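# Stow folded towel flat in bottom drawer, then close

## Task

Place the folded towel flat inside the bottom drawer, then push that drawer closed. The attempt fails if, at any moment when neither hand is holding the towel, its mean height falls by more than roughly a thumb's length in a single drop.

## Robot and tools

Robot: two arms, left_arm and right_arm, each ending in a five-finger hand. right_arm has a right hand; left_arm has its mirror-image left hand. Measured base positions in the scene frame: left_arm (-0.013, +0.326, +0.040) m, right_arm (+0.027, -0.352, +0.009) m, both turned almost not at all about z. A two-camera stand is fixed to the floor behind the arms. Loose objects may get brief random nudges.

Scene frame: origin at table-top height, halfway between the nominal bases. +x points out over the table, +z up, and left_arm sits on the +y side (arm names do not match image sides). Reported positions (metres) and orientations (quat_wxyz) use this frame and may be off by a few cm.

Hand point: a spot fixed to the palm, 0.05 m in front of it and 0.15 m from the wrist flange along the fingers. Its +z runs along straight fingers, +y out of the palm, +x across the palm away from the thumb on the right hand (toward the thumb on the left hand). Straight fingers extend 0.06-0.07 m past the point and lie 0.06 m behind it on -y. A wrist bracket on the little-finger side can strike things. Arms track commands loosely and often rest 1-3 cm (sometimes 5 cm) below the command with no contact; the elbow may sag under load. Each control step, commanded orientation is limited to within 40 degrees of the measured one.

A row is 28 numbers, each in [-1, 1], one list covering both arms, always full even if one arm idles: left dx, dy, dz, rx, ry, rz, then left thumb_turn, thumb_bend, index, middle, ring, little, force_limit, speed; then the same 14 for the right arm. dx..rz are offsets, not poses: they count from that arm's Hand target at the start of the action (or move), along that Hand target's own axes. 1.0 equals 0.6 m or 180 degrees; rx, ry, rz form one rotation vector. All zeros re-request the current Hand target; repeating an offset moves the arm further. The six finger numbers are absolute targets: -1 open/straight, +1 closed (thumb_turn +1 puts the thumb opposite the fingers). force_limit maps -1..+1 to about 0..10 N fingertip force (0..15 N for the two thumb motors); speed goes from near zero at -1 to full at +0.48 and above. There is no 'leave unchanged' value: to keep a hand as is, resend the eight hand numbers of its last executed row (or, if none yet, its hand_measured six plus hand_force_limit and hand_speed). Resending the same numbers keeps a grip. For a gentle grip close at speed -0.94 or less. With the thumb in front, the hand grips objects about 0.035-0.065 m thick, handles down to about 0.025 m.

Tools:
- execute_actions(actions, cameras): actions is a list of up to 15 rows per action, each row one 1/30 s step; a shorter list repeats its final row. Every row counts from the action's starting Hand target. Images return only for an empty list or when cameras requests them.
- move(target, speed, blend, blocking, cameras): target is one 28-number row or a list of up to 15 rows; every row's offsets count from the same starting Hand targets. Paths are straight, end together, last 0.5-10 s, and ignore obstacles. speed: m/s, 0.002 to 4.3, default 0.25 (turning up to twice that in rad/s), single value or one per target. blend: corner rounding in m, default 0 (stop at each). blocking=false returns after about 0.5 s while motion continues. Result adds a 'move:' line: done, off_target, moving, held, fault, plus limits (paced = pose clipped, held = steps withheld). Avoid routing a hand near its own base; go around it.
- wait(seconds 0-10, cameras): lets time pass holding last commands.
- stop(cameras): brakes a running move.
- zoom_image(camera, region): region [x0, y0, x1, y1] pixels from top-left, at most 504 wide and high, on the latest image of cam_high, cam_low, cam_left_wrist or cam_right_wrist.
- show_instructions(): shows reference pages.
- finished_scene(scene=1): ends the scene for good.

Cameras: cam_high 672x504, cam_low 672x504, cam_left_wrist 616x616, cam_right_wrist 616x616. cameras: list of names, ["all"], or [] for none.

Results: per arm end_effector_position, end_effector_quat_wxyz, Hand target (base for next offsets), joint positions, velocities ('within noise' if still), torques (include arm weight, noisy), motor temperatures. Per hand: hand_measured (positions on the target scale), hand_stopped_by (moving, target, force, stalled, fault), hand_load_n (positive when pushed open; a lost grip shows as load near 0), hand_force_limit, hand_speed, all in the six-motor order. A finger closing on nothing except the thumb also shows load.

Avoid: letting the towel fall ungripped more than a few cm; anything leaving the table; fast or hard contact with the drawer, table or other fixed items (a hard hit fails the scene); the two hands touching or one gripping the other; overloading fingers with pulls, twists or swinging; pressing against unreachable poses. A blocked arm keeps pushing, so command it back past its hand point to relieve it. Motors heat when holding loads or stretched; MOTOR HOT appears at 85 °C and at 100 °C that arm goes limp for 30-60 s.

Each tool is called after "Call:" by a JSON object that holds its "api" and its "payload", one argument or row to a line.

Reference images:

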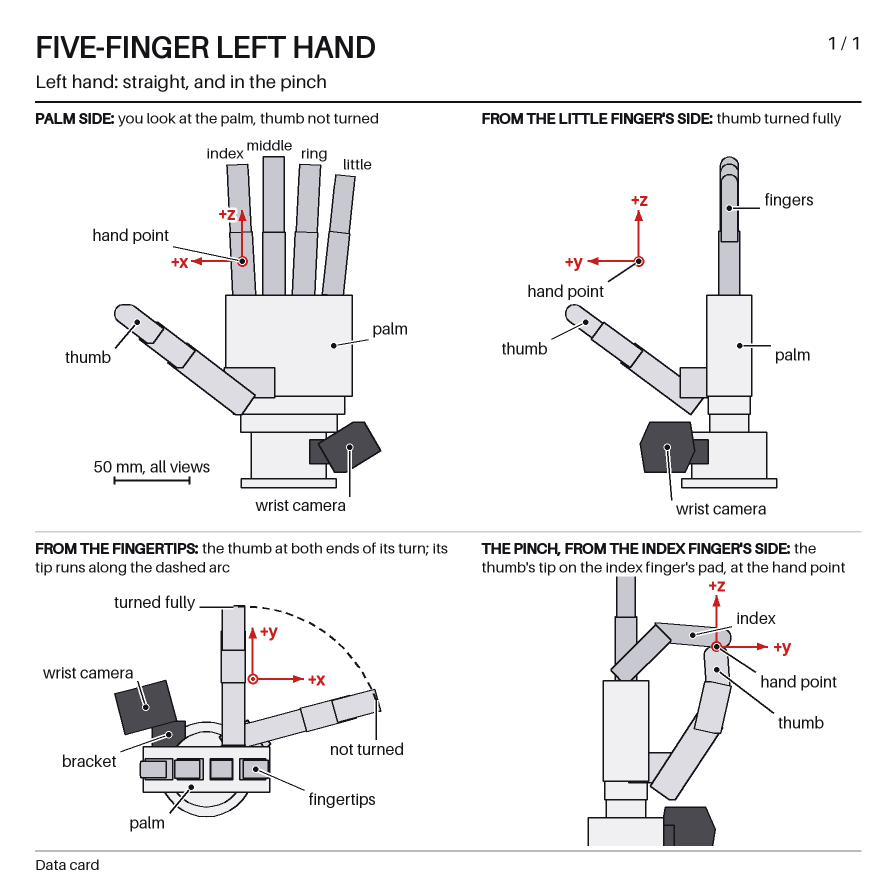

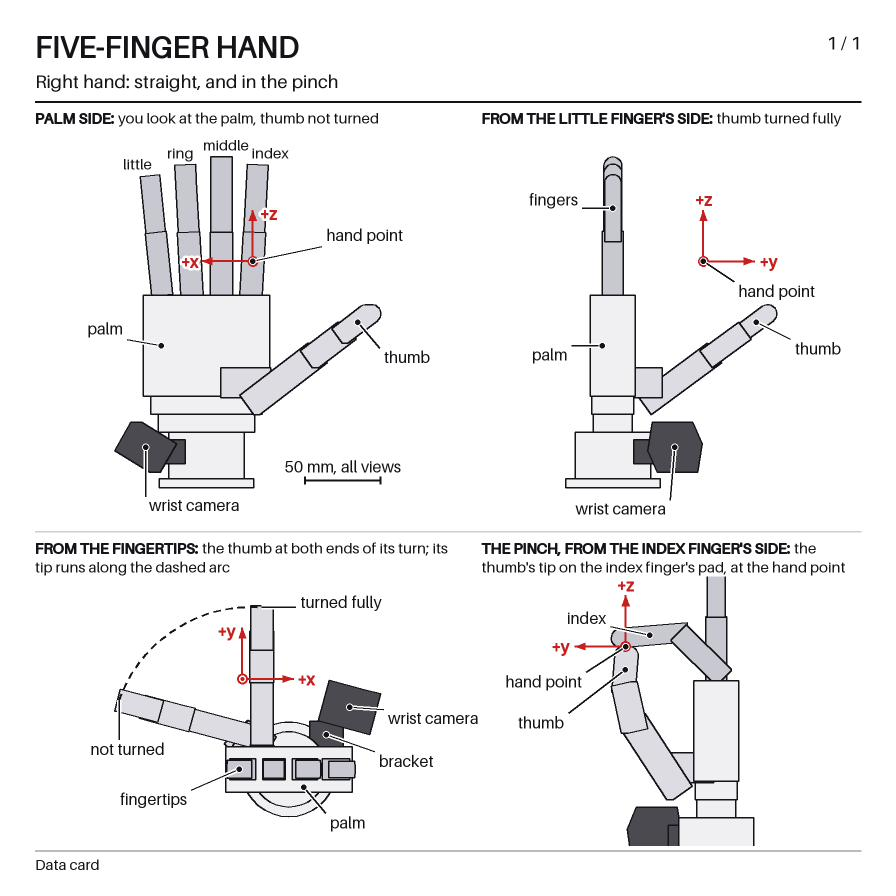

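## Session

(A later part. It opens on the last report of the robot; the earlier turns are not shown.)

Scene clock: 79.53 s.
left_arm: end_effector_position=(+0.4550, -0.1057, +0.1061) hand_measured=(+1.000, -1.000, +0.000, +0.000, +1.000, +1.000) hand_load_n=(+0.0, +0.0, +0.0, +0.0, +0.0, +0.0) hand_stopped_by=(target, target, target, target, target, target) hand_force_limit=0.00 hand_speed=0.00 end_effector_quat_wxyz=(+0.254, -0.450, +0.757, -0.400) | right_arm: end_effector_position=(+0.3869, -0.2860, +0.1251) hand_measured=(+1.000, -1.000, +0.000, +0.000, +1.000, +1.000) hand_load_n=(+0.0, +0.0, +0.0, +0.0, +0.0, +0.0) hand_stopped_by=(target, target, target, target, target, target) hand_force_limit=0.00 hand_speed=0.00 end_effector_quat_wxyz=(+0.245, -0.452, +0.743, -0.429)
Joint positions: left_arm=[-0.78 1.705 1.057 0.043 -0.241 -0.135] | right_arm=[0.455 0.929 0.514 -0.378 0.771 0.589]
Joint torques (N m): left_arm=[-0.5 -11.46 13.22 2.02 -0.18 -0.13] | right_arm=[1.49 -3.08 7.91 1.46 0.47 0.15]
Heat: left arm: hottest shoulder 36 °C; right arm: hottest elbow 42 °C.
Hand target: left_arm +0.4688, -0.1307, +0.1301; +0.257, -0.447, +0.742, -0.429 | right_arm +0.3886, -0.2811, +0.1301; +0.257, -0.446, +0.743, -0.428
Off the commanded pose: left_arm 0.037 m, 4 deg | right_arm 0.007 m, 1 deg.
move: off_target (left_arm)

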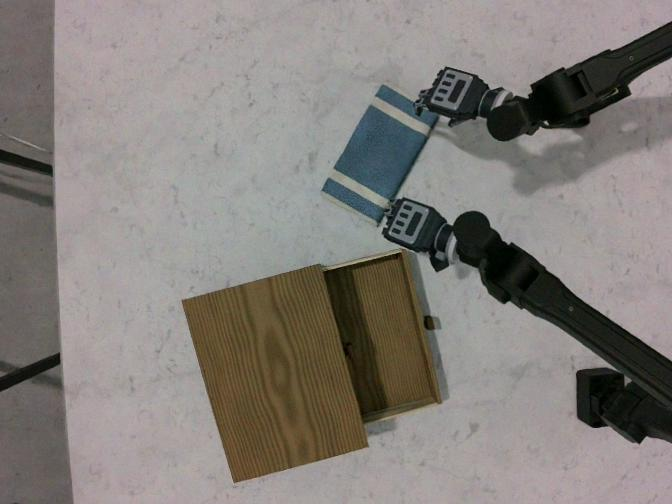

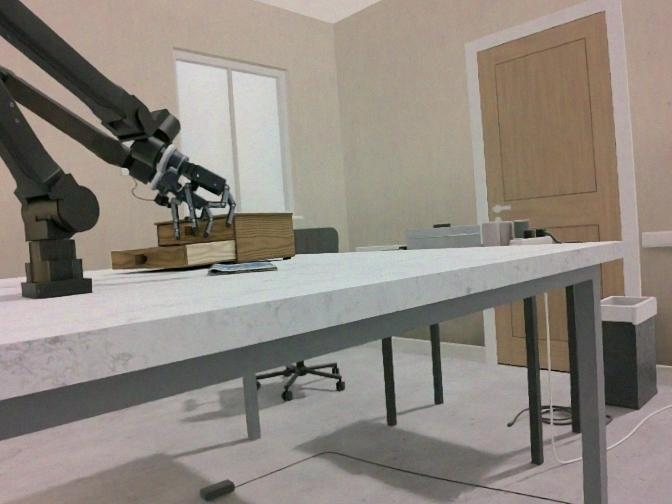

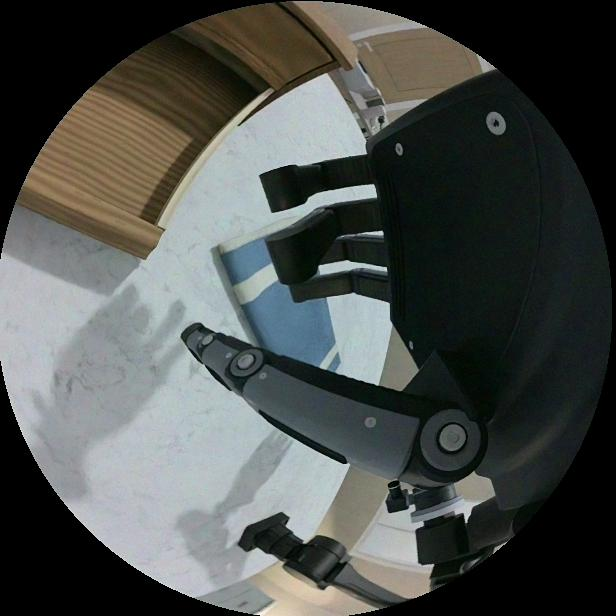

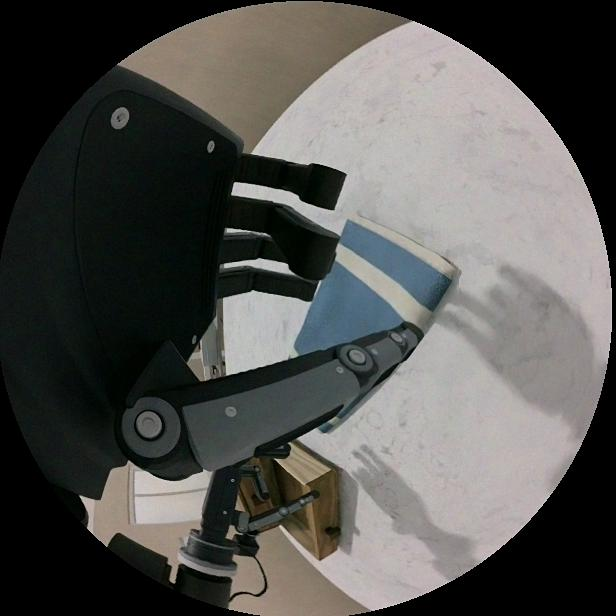

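Call:
{"api": "zoom_image", "payload": {
  "camera": "cam_high",
  "region": [320, 60, 490, 260]
}}

Call:
{"api": "zoom_image", "payload": {
  "camera": "cam_left_wrist",
  "region": [150, 180, 400, 430]
}}

Call:
{"api": "zoom_image", "payload": {
  "camera": "cam_right_wrist",
  "region": [250, 180, 500, 430]
}}

Call:
{"api": "zoom_image", "payload": {
  "camera": "cam_low",
  "region": [130, 150, 310, 290]
}}

Scaled by 2.520.

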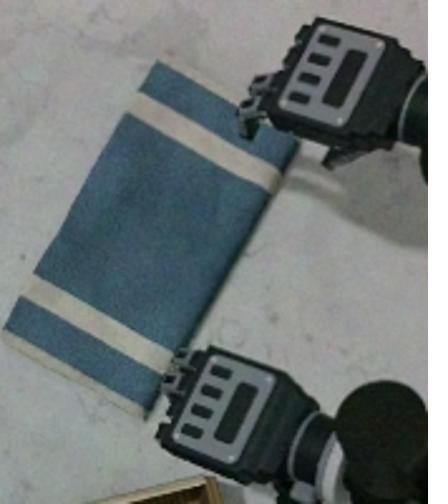

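Scaled by 2.016 from the camera's 616x616 image, which has a finer 880x880 frame.

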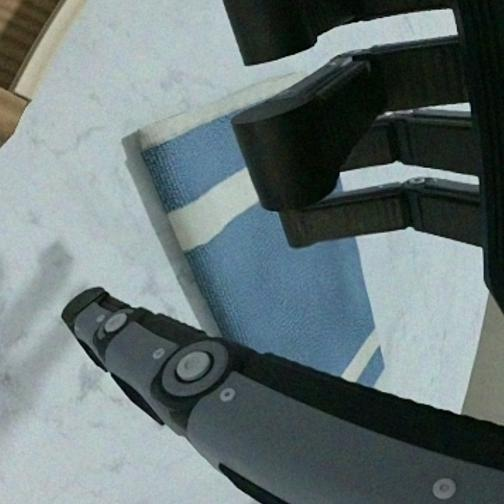

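Scaled by 2.016 from the camera's 616x616 image, which has a finer 880x880 frame.

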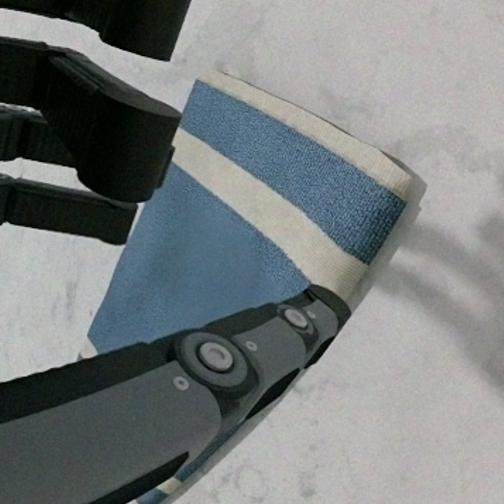

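Scaled by 2.800.

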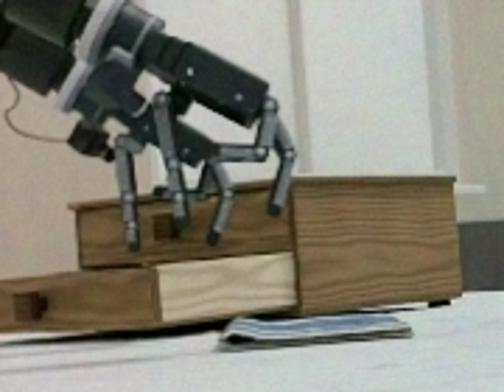

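Call:
{"api": "move", "payload": {
  "target": [0.0212,0.031,0.0793,0,0,0,1,-1,0,0,1,1,0,0,0,0.088,0.031,0,0,0,1,-1,0,0,1,1,0,0],
  "speed": 0.12,
  "cameras": ["all"]
}}

Call:
{"api": "zoom_image", "payload": {
  "camera": "cam_high",
  "region": [320, 60, 490, 260]
}}

Call:
{"api": "zoom_image", "payload": {
  "camera": "cam_left_wrist",
  "region": [150, 180, 400, 430]
}}

Call:
{"api": "zoom_image", "payload": {
  "camera": "cam_right_wrist",
  "region": [250, 180, 500, 430]
}}

Call:
{"api": "zoom_image", "payload": {
  "camera": "cam_low",
  "region": [150, 190, 300, 290]
}}

Scene clock: 83.87 s.
left_arm: end_effector_position=(+0.4775, -0.1316, +0.0657) hand_measured=(+1.000, -1.000, +0.000, +0.000, +1.000, +1.000) hand_load_n=(+0.0, +0.0, +0.0, +0.0, +0.0, +0.0) hand_stopped_by=(target, target, target, target, target, target) hand_force_limit=0.00 hand_speed=0.00 end_effector_quat_wxyz=(+0.254, -0.450, +0.758, -0.399) | right_arm: end_effector_position=(+0.3771, -0.2813, +0.0744) hand_measured=(+1.000, -1.000, +0.000, +0.000, +1.000, +1.000) hand_load_n=(+0.0, +0.0, +0.0, +0.0, +0.5, +0.0) hand_stopped_by=(target, target, target, target, target, target) hand_force_limit=0.00 hand_speed=0.00 end_effector_quat_wxyz=(+0.250, -0.449, +0.743, -0.430)
Joint positions: left_arm=[-0.786 1.846 1.133 0.107 -0.246 -0.138] | right_arm=[0.49 1.01 0.404 -0.202 0.795 0.624]
Joint torques (N m): left_arm=[-0.56 -13.16 12.67 2 -0.18 -0.13] | right_arm=[0.67 -3.02 7.02 1.59 0.55 0.09]
Heat: left arm: hottest shoulder 36 °C; right arm: hottest elbow 42 °C.
Hand target: left_arm +0.4909, -0.1571, +0.0902; +0.257, -0.447, +0.742, -0.429 | right_arm +0.3794, -0.2762, +0.0751; +0.257, -0.446, +0.743, -0.428
Off the commanded pose: left_arm 0.038 m, 4 deg | right_arm 0.006 m, 1 deg.
move: off_target (left_arm)

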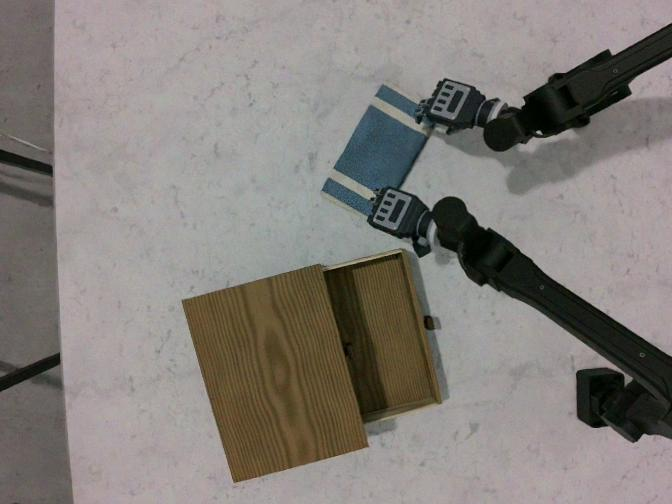

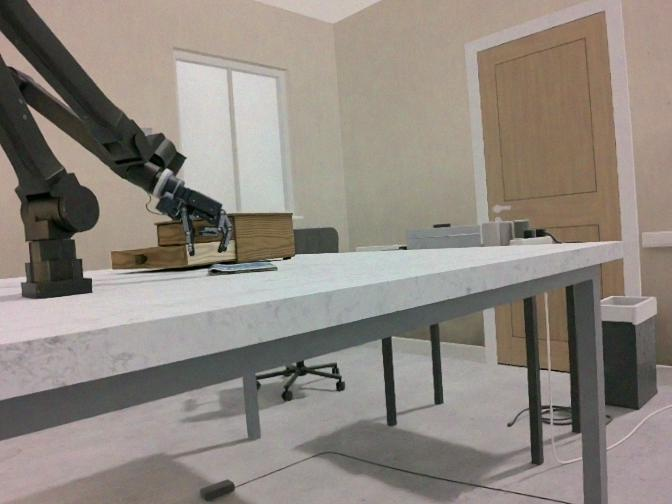

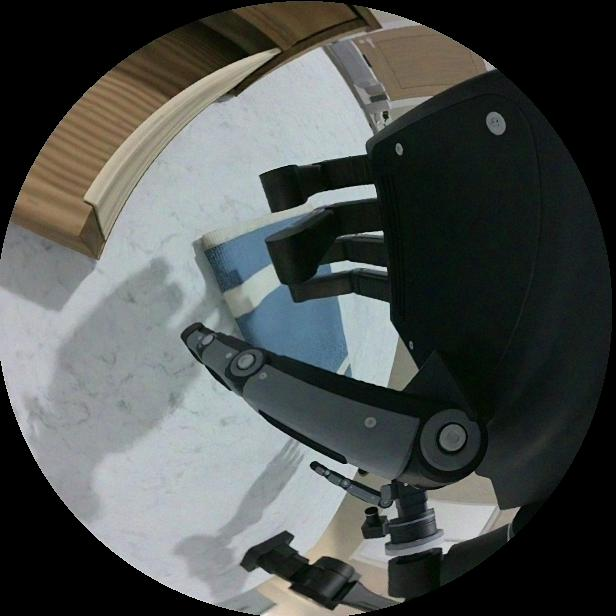

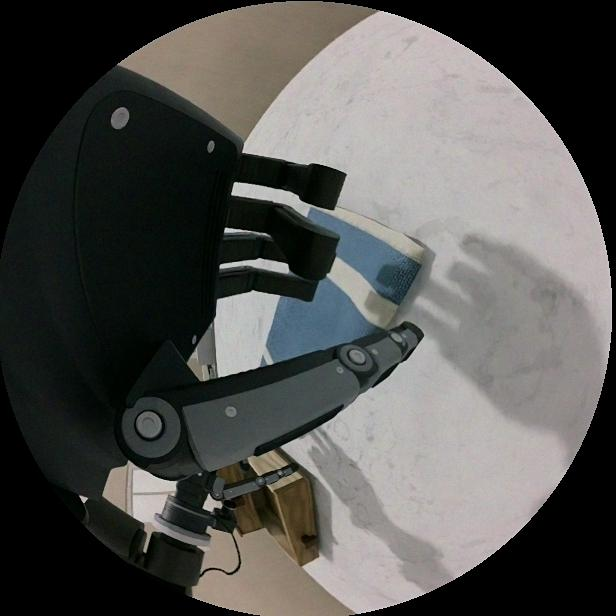

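Scaled by 2.520.

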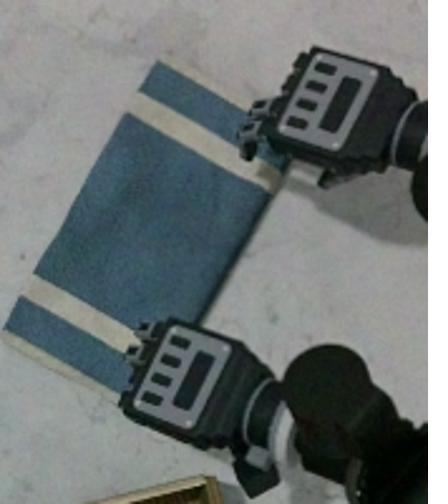

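Scaled by 2.016 from the camera's 616x616 image, which has a finer 880x880 frame.

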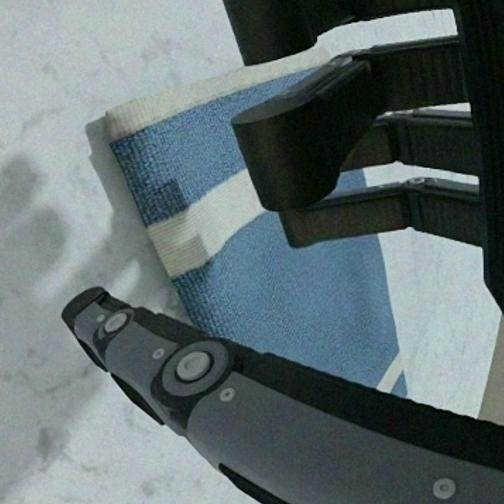

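Scaled by 2.016 from the camera's 616x616 image, which has a finer 880x880 frame.

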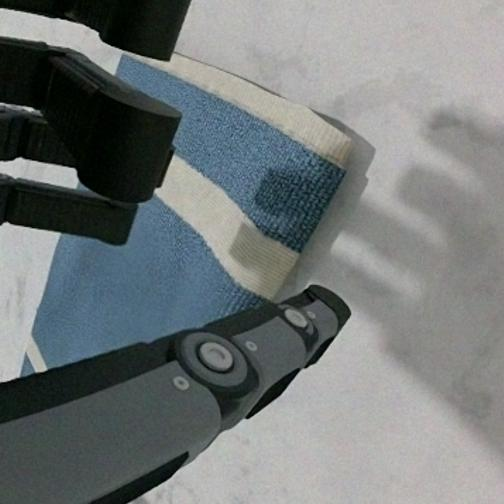

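Scaled by 3.360.

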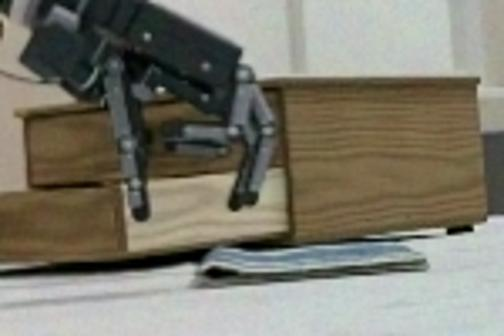

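Call:
{"api": "move", "payload": {
  "target": [0,0.0375,0.0217,0,0,0,1,-1,0,0,1,1,0,0,0,0.049,0.0283,0,0,0,1,-1,0,0,1,1,0,0],
  "speed": 0.08,
  "cameras": ["all"]
}}

Call:
{"api": "zoom_image", "payload": {
  "camera": "cam_high",
  "region": [340, 60, 470, 240]
}}

Call:
{"api": "zoom_image", "payload": {
  "camera": "cam_left_wrist",
  "region": [150, 180, 400, 430]
}}

Call:
{"api": "zoom_image", "payload": {
  "camera": "cam_right_wrist",
  "region": [250, 180, 500, 430]
}}

Call:
{"api": "zoom_image", "payload": {
  "camera": "cam_low",
  "region": [170, 200, 290, 290]
}}

Scene clock: 87.20 s.
left_arm: end_effector_position=(+0.4824, -0.1362, +0.0463) hand_measured=(+1.000, -1.000, +0.000, +0.000, +1.000, +1.000) hand_load_n=(+0.0, +0.0, +0.0, +0.0, +0.5, +0.0) hand_stopped_by=(target, target, target, target, target, target) hand_force_limit=0.00 hand_speed=0.00 end_effector_quat_wxyz=(+0.255, -0.450, +0.754, -0.404) | right_arm: end_effector_position=(+0.3780, -0.2806, +0.0413) hand_measured=(+1.000, -1.000, +0.000, +0.000, +1.000, +1.000) hand_load_n=(+0.0, +0.0, +0.0, +0.0, +0.0, +0.0) hand_stopped_by=(target, target, target, target, target, target) hand_force_limit=0.00 hand_speed=0.00 end_effector_quat_wxyz=(+0.251, -0.448, +0.743, -0.429)
Joint positions: left_arm=[-0.786 1.894 1.133 0.167 -0.246 -0.138] | right_arm=[0.49 1.116 0.352 -0.042 0.795 0.627]
Joint torques (N m): left_arm=[-0.56 -13.57 11.14 2.03 -0.18 -0.13] | right_arm=[1.2 -2.73 6.22 1.46 0.49 0.14]
Heat: left arm: hottest shoulder 36 °C; right arm: hottest elbow 42 °C.
Hand target: left_arm +0.4909, -0.1571, +0.0642; +0.257, -0.447, +0.742, -0.429 | right_arm +0.3794, -0.2763, +0.0411; +0.257, -0.446, +0.743, -0.428
Off the commanded pose: left_arm 0.029 m, 3 deg | right_arm 0.005 m, 1 deg.
move: off_target (left_arm)

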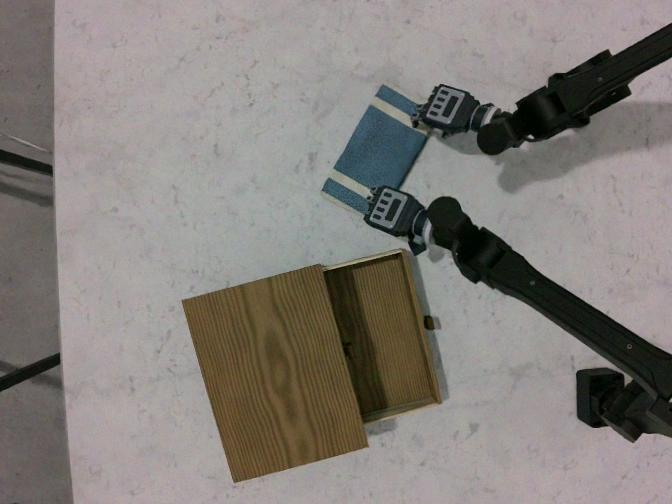

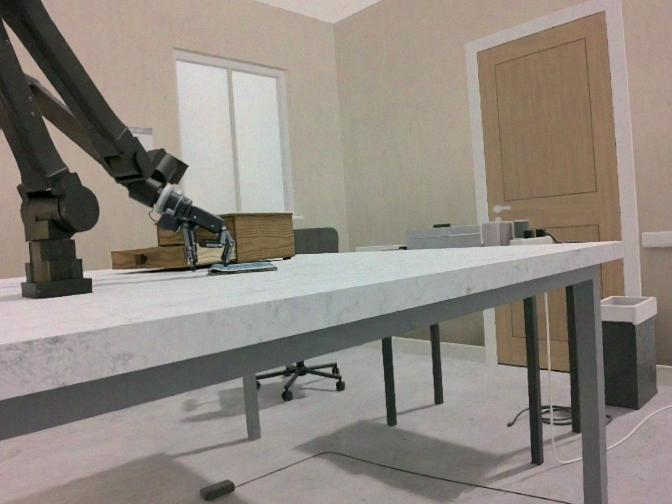

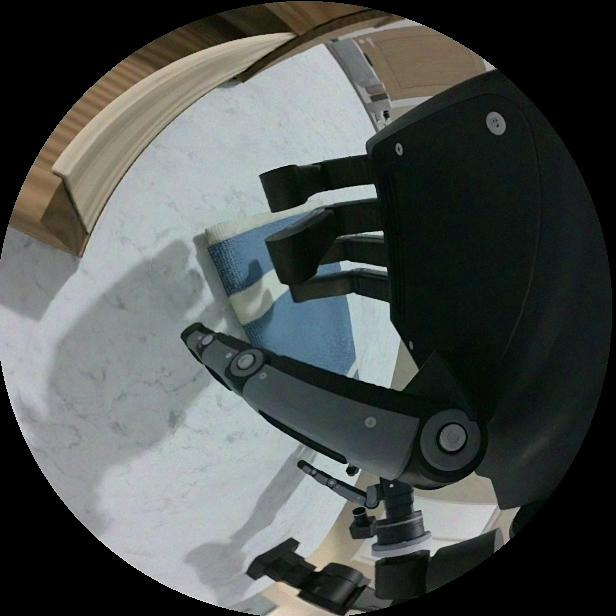

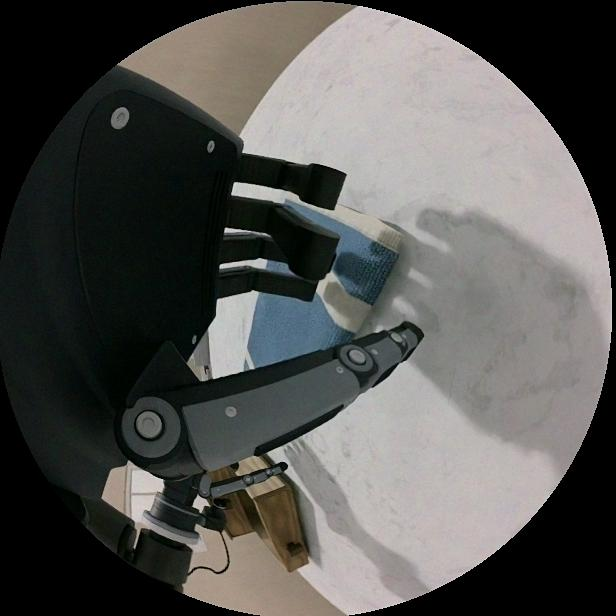

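Scaled by 2.800.

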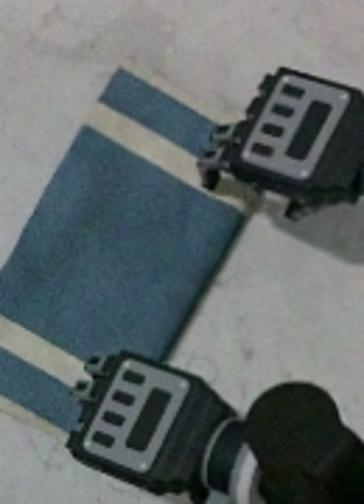

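Scaled by 2.016 from the camera's 616x616 image, which has a finer 880x880 frame.

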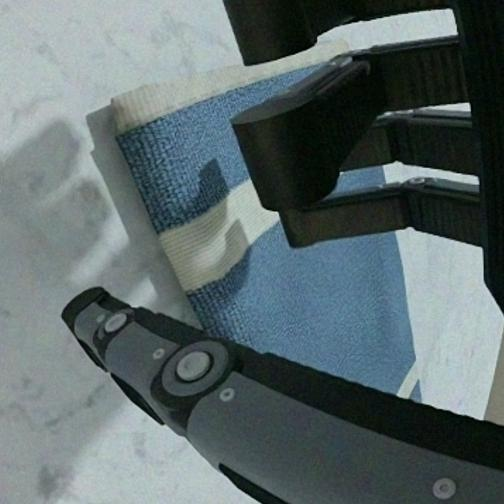

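Scaled by 2.016 from the camera's 616x616 image, which has a finer 880x880 frame.

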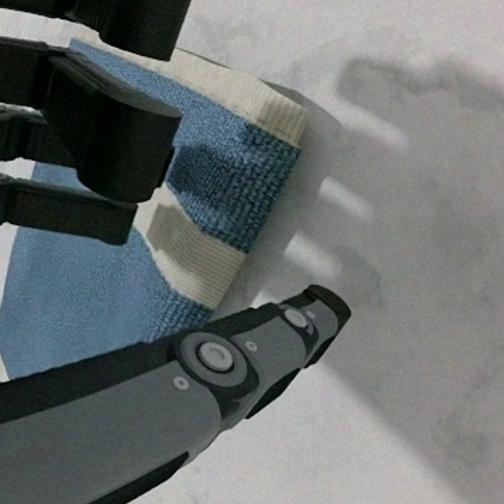

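Scaled by 4.200.

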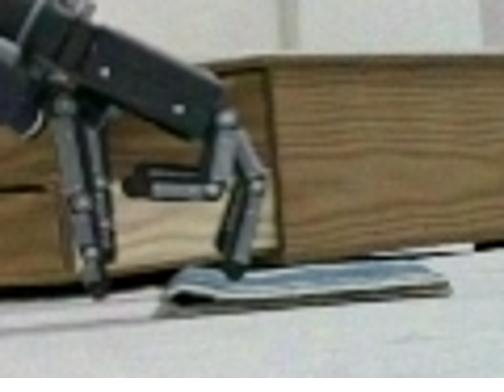

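Call:
{"api": "move", "payload": {
  "target": [0,0.0205,0.031,0,0,0,1,-1,0,0,1,1,0,0,0,0.009,0.0243,0,0,0,1,-1,0,0,1,1,0,0],
  "speed": 0.06,
  "cameras": ["all"]
}}

Call:
{"api": "zoom_image", "payload": {
  "camera": "cam_high",
  "region": [340, 60, 470, 240]
}}

Call:
{"api": "zoom_image", "payload": {
  "camera": "cam_left_wrist",
  "region": [150, 180, 400, 430]
}}

Call:
{"api": "zoom_image", "payload": {
  "camera": "cam_right_wrist",
  "region": [250, 180, 500, 430]
}}

Call:
{"api": "zoom_image", "payload": {
  "camera": "cam_low",
  "region": [170, 200, 290, 290]
}}

Scene clock: 89.83 s.
left_arm: end_effector_position=(+0.4884, -0.1421, +0.0322) hand_measured=(+1.000, -1.000, +0.000, +0.000, +1.000, +1.000) hand_load_n=(+0.0, +0.0, +0.0, -1.0, +0.0, +0.0) hand_stopped_by=(target, target, target, target, target, target) hand_force_limit=0.00 hand_speed=0.00 end_effector_quat_wxyz=(+0.256, -0.449, +0.752, -0.409) | right_arm: end_effector_position=(+0.3894, -0.2769, +0.0354) hand_measured=(+1.000, -1.000, +0.000, +0.000, +1.000, +1.000) hand_load_n=(+0.0, +0.0, +0.0, -2.0, +0.0, +0.0) hand_stopped_by=(target, target, target, target, target, target) hand_force_limit=0.00 hand_speed=0.00 end_effector_quat_wxyz=(+0.264, -0.443, +0.742, -0.428)
Joint positions: left_arm=[-0.786 1.937 1.146 0.206 -0.246 -0.138] | right_arm=[0.479 1.174 0.35 0.056 0.782 0.613]
Joint torques (N m): left_arm=[-0.15 -13.04 11.63 1.85 -0.03 -0.11] | right_arm=[-0.26 -2.67 5.55 1.54 0.16 -0.09]
Heat: left arm: hottest shoulder 36 °C; right arm: hottest elbow 42 °C.
Hand target: left_arm +0.4996, -0.1619, +0.0444; +0.257, -0.447, +0.742, -0.429 | right_arm +0.3881, -0.2809, +0.0291; +0.257, -0.446, +0.743, -0.428
Off the commanded pose: left_arm 0.026 m, 3 deg | right_arm 0.008 m, 1 deg.
move: off_target (left_arm)

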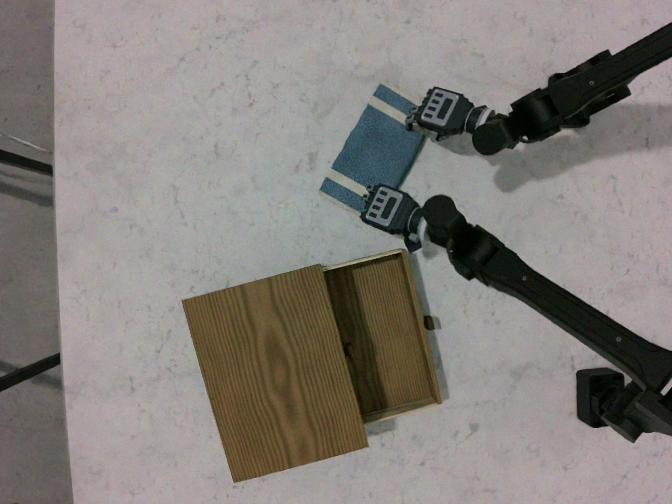

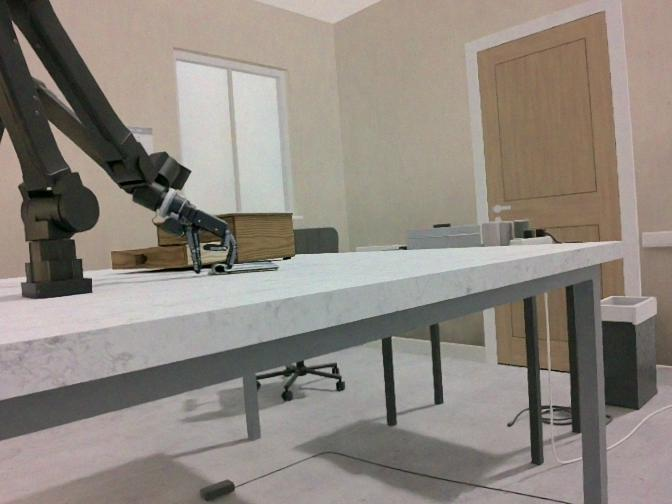

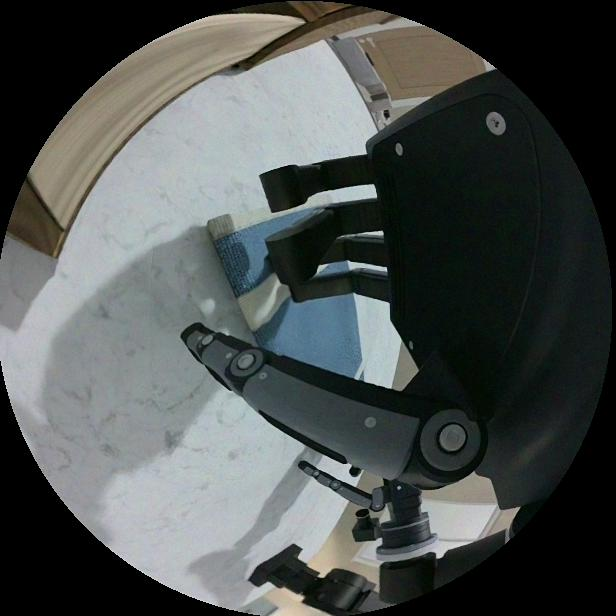

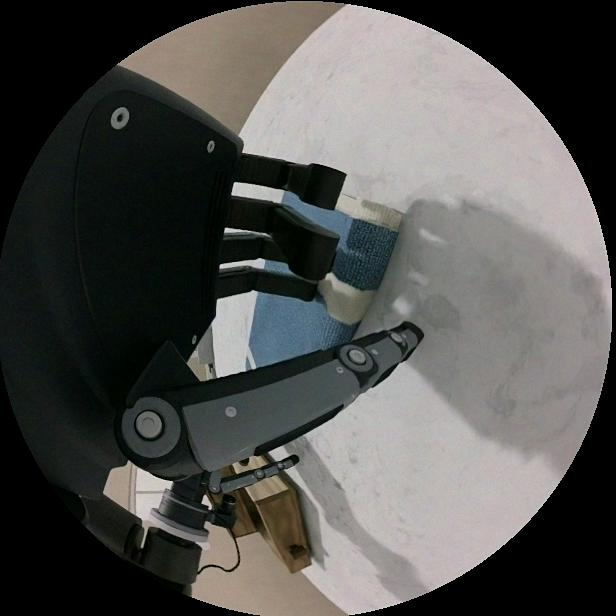

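Scaled by 2.800.

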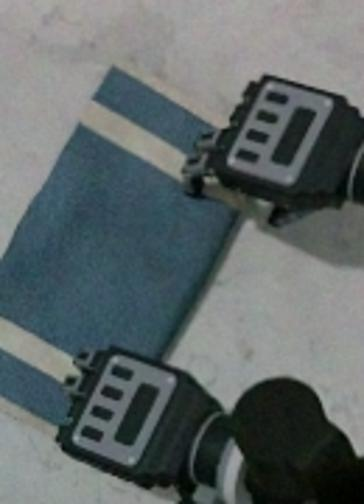

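Scaled by 2.016 from the camera's 616x616 image, which has a finer 880x880 frame.

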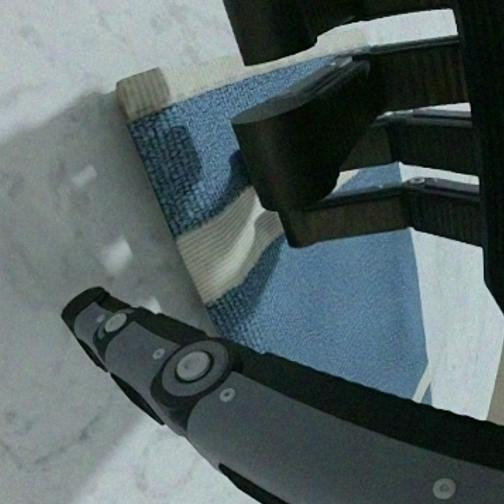

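Scaled by 2.016 from the camera's 616x616 image, which has a finer 880x880 frame.

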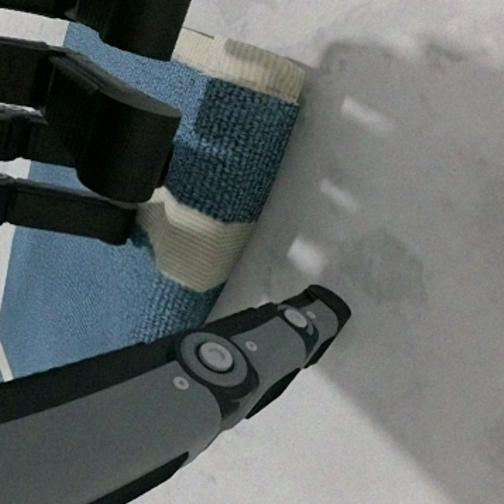

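Scaled by 4.200.

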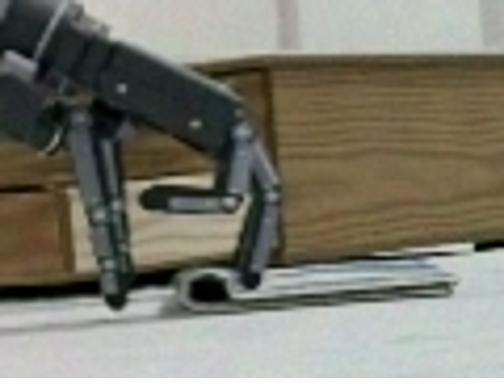

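Call:
{"api": "move", "payload": {
  "target": [0,0.008,0.0236,0,0,0,1,-0.5,0,0,1,1,-0.4,-0.8,0,0.008,0.0236,0,0,0,1,-0.5,0,0,1,1,-0.4,-0.8],
  "speed": 0.03,
  "cameras": ["cam_low","cam_left_wrist","cam_right_wrist"]
}}

Call:
{"api": "zoom_image", "payload": {
  "camera": "cam_left_wrist",
  "region": [150, 180, 400, 430]
}}

Call:
{"api": "zoom_image", "payload": {
  "camera": "cam_right_wrist",
  "region": [250, 180, 500, 430]
}}

Call:
{"api": "zoom_image", "payload": {
  "camera": "cam_low",
  "region": [170, 200, 290, 290]
}}

Scene clock: 94.53 s.
left_arm: end_effector_position=(+0.4989, -0.1522, +0.0308) hand_measured=(+1.000, -0.500, +0.000, +0.000, +1.000, +1.000) hand_load_n=(+0.0, +0.0, +0.0, -2.5, +0.0, +0.0) hand_stopped_by=(target, target, target, target, target, target) hand_force_limit=-0.40 hand_speed=-0.80 end_effector_quat_wxyz=(+0.258, -0.448, +0.748, -0.417) | right_arm: end_effector_position=(+0.4024, -0.2797, +0.0334) hand_measured=(+1.000, -0.500, +0.000, +0.000, +1.000, +1.000) hand_load_n=(+0.0, +0.0, +0.0, -5.5, +0.0, +0.0) hand_stopped_by=(target, target, target, target, target, target) hand_force_limit=-0.40 hand_speed=-0.80 end_effector_quat_wxyz=(+0.276, -0.435, +0.740, -0.432)
Joint positions: left_arm=[-0.786 1.967 1.18 0.222 -0.246 -0.138] | right_arm=[0.451 1.22 0.35 0.151 0.767 0.583]
Joint torques (N m): left_arm=[0.21 -12.63 11.23 1.77 0.14 -0.08] | right_arm=[0.67 -1.96 5.11 1.14 -0.15 -0.08]
Heat: left arm: hottest shoulder 36 °C; right arm: hottest elbow 42 °C.
Hand target: left_arm +0.5083, -0.1665, +0.0331; +0.257, -0.447, +0.742, -0.429 | right_arm +0.3968, -0.2855, +0.0179; +0.257, -0.446, +0.743, -0.428
Off the commanded pose: left_arm 0.017 m, 2 deg | right_arm 0.018 m, 3 deg.
move: off_target (left_arm, right_arm)
Images, in order (width x height): cam_low 672x504, cam_left_wrist 616x616, cam_right_wrist 616x616.

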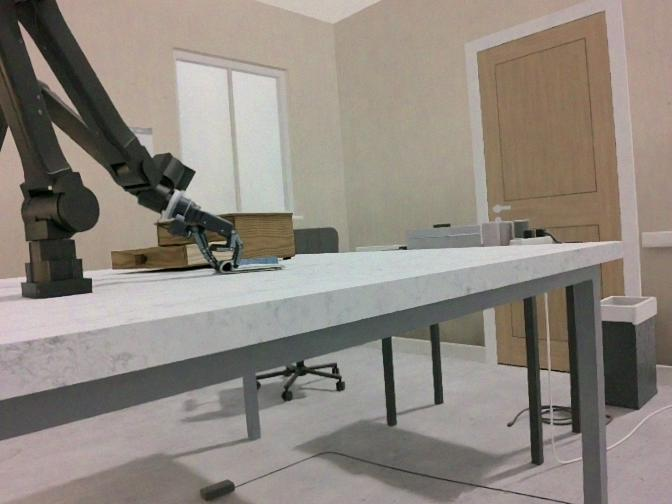

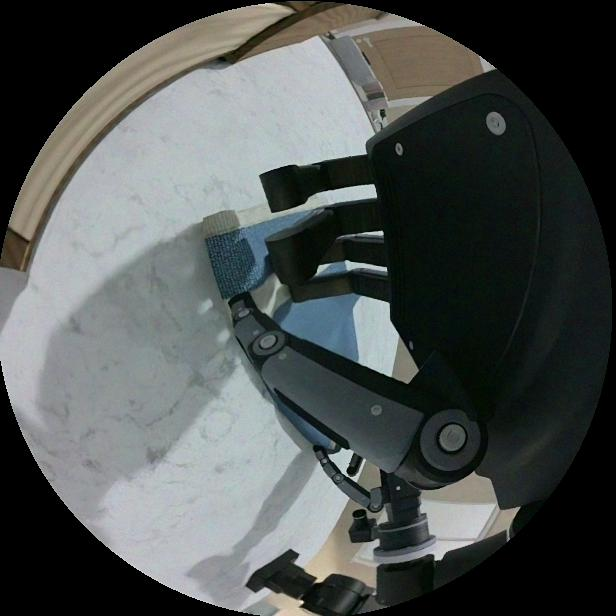

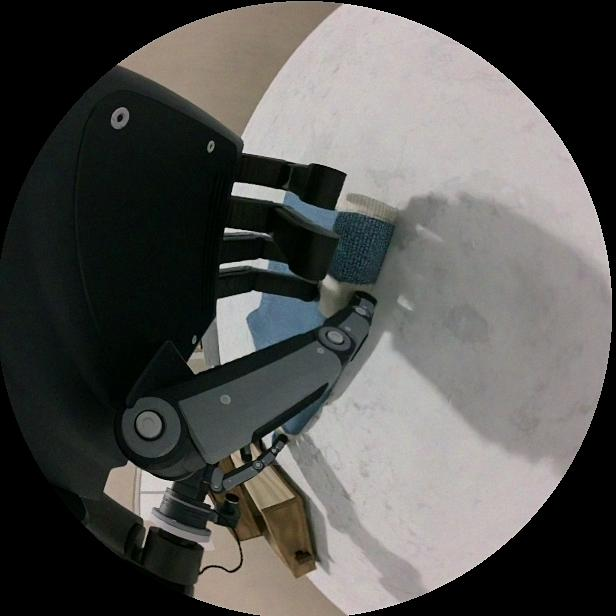

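Scaled by 2.016 from the camera's 616x616 image, which has a finer 880x880 frame.

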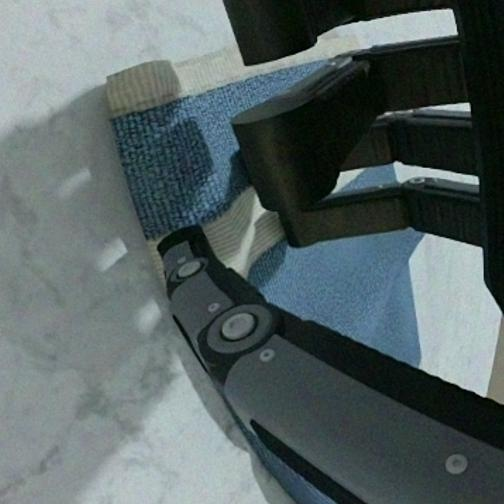

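Scaled by 2.016 from the camera's 616x616 image, which has a finer 880x880 frame.

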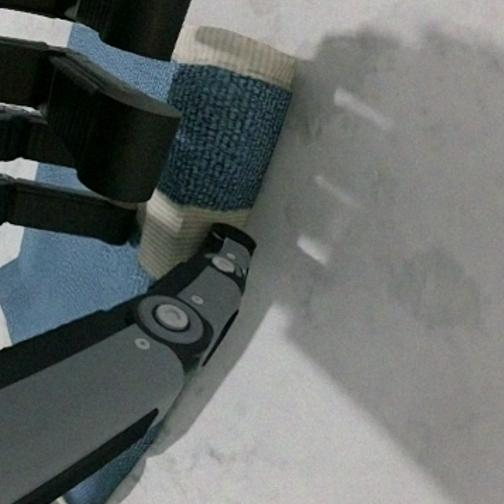

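Scaled by 4.200.

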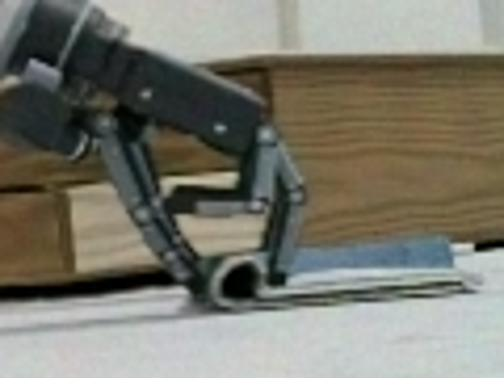

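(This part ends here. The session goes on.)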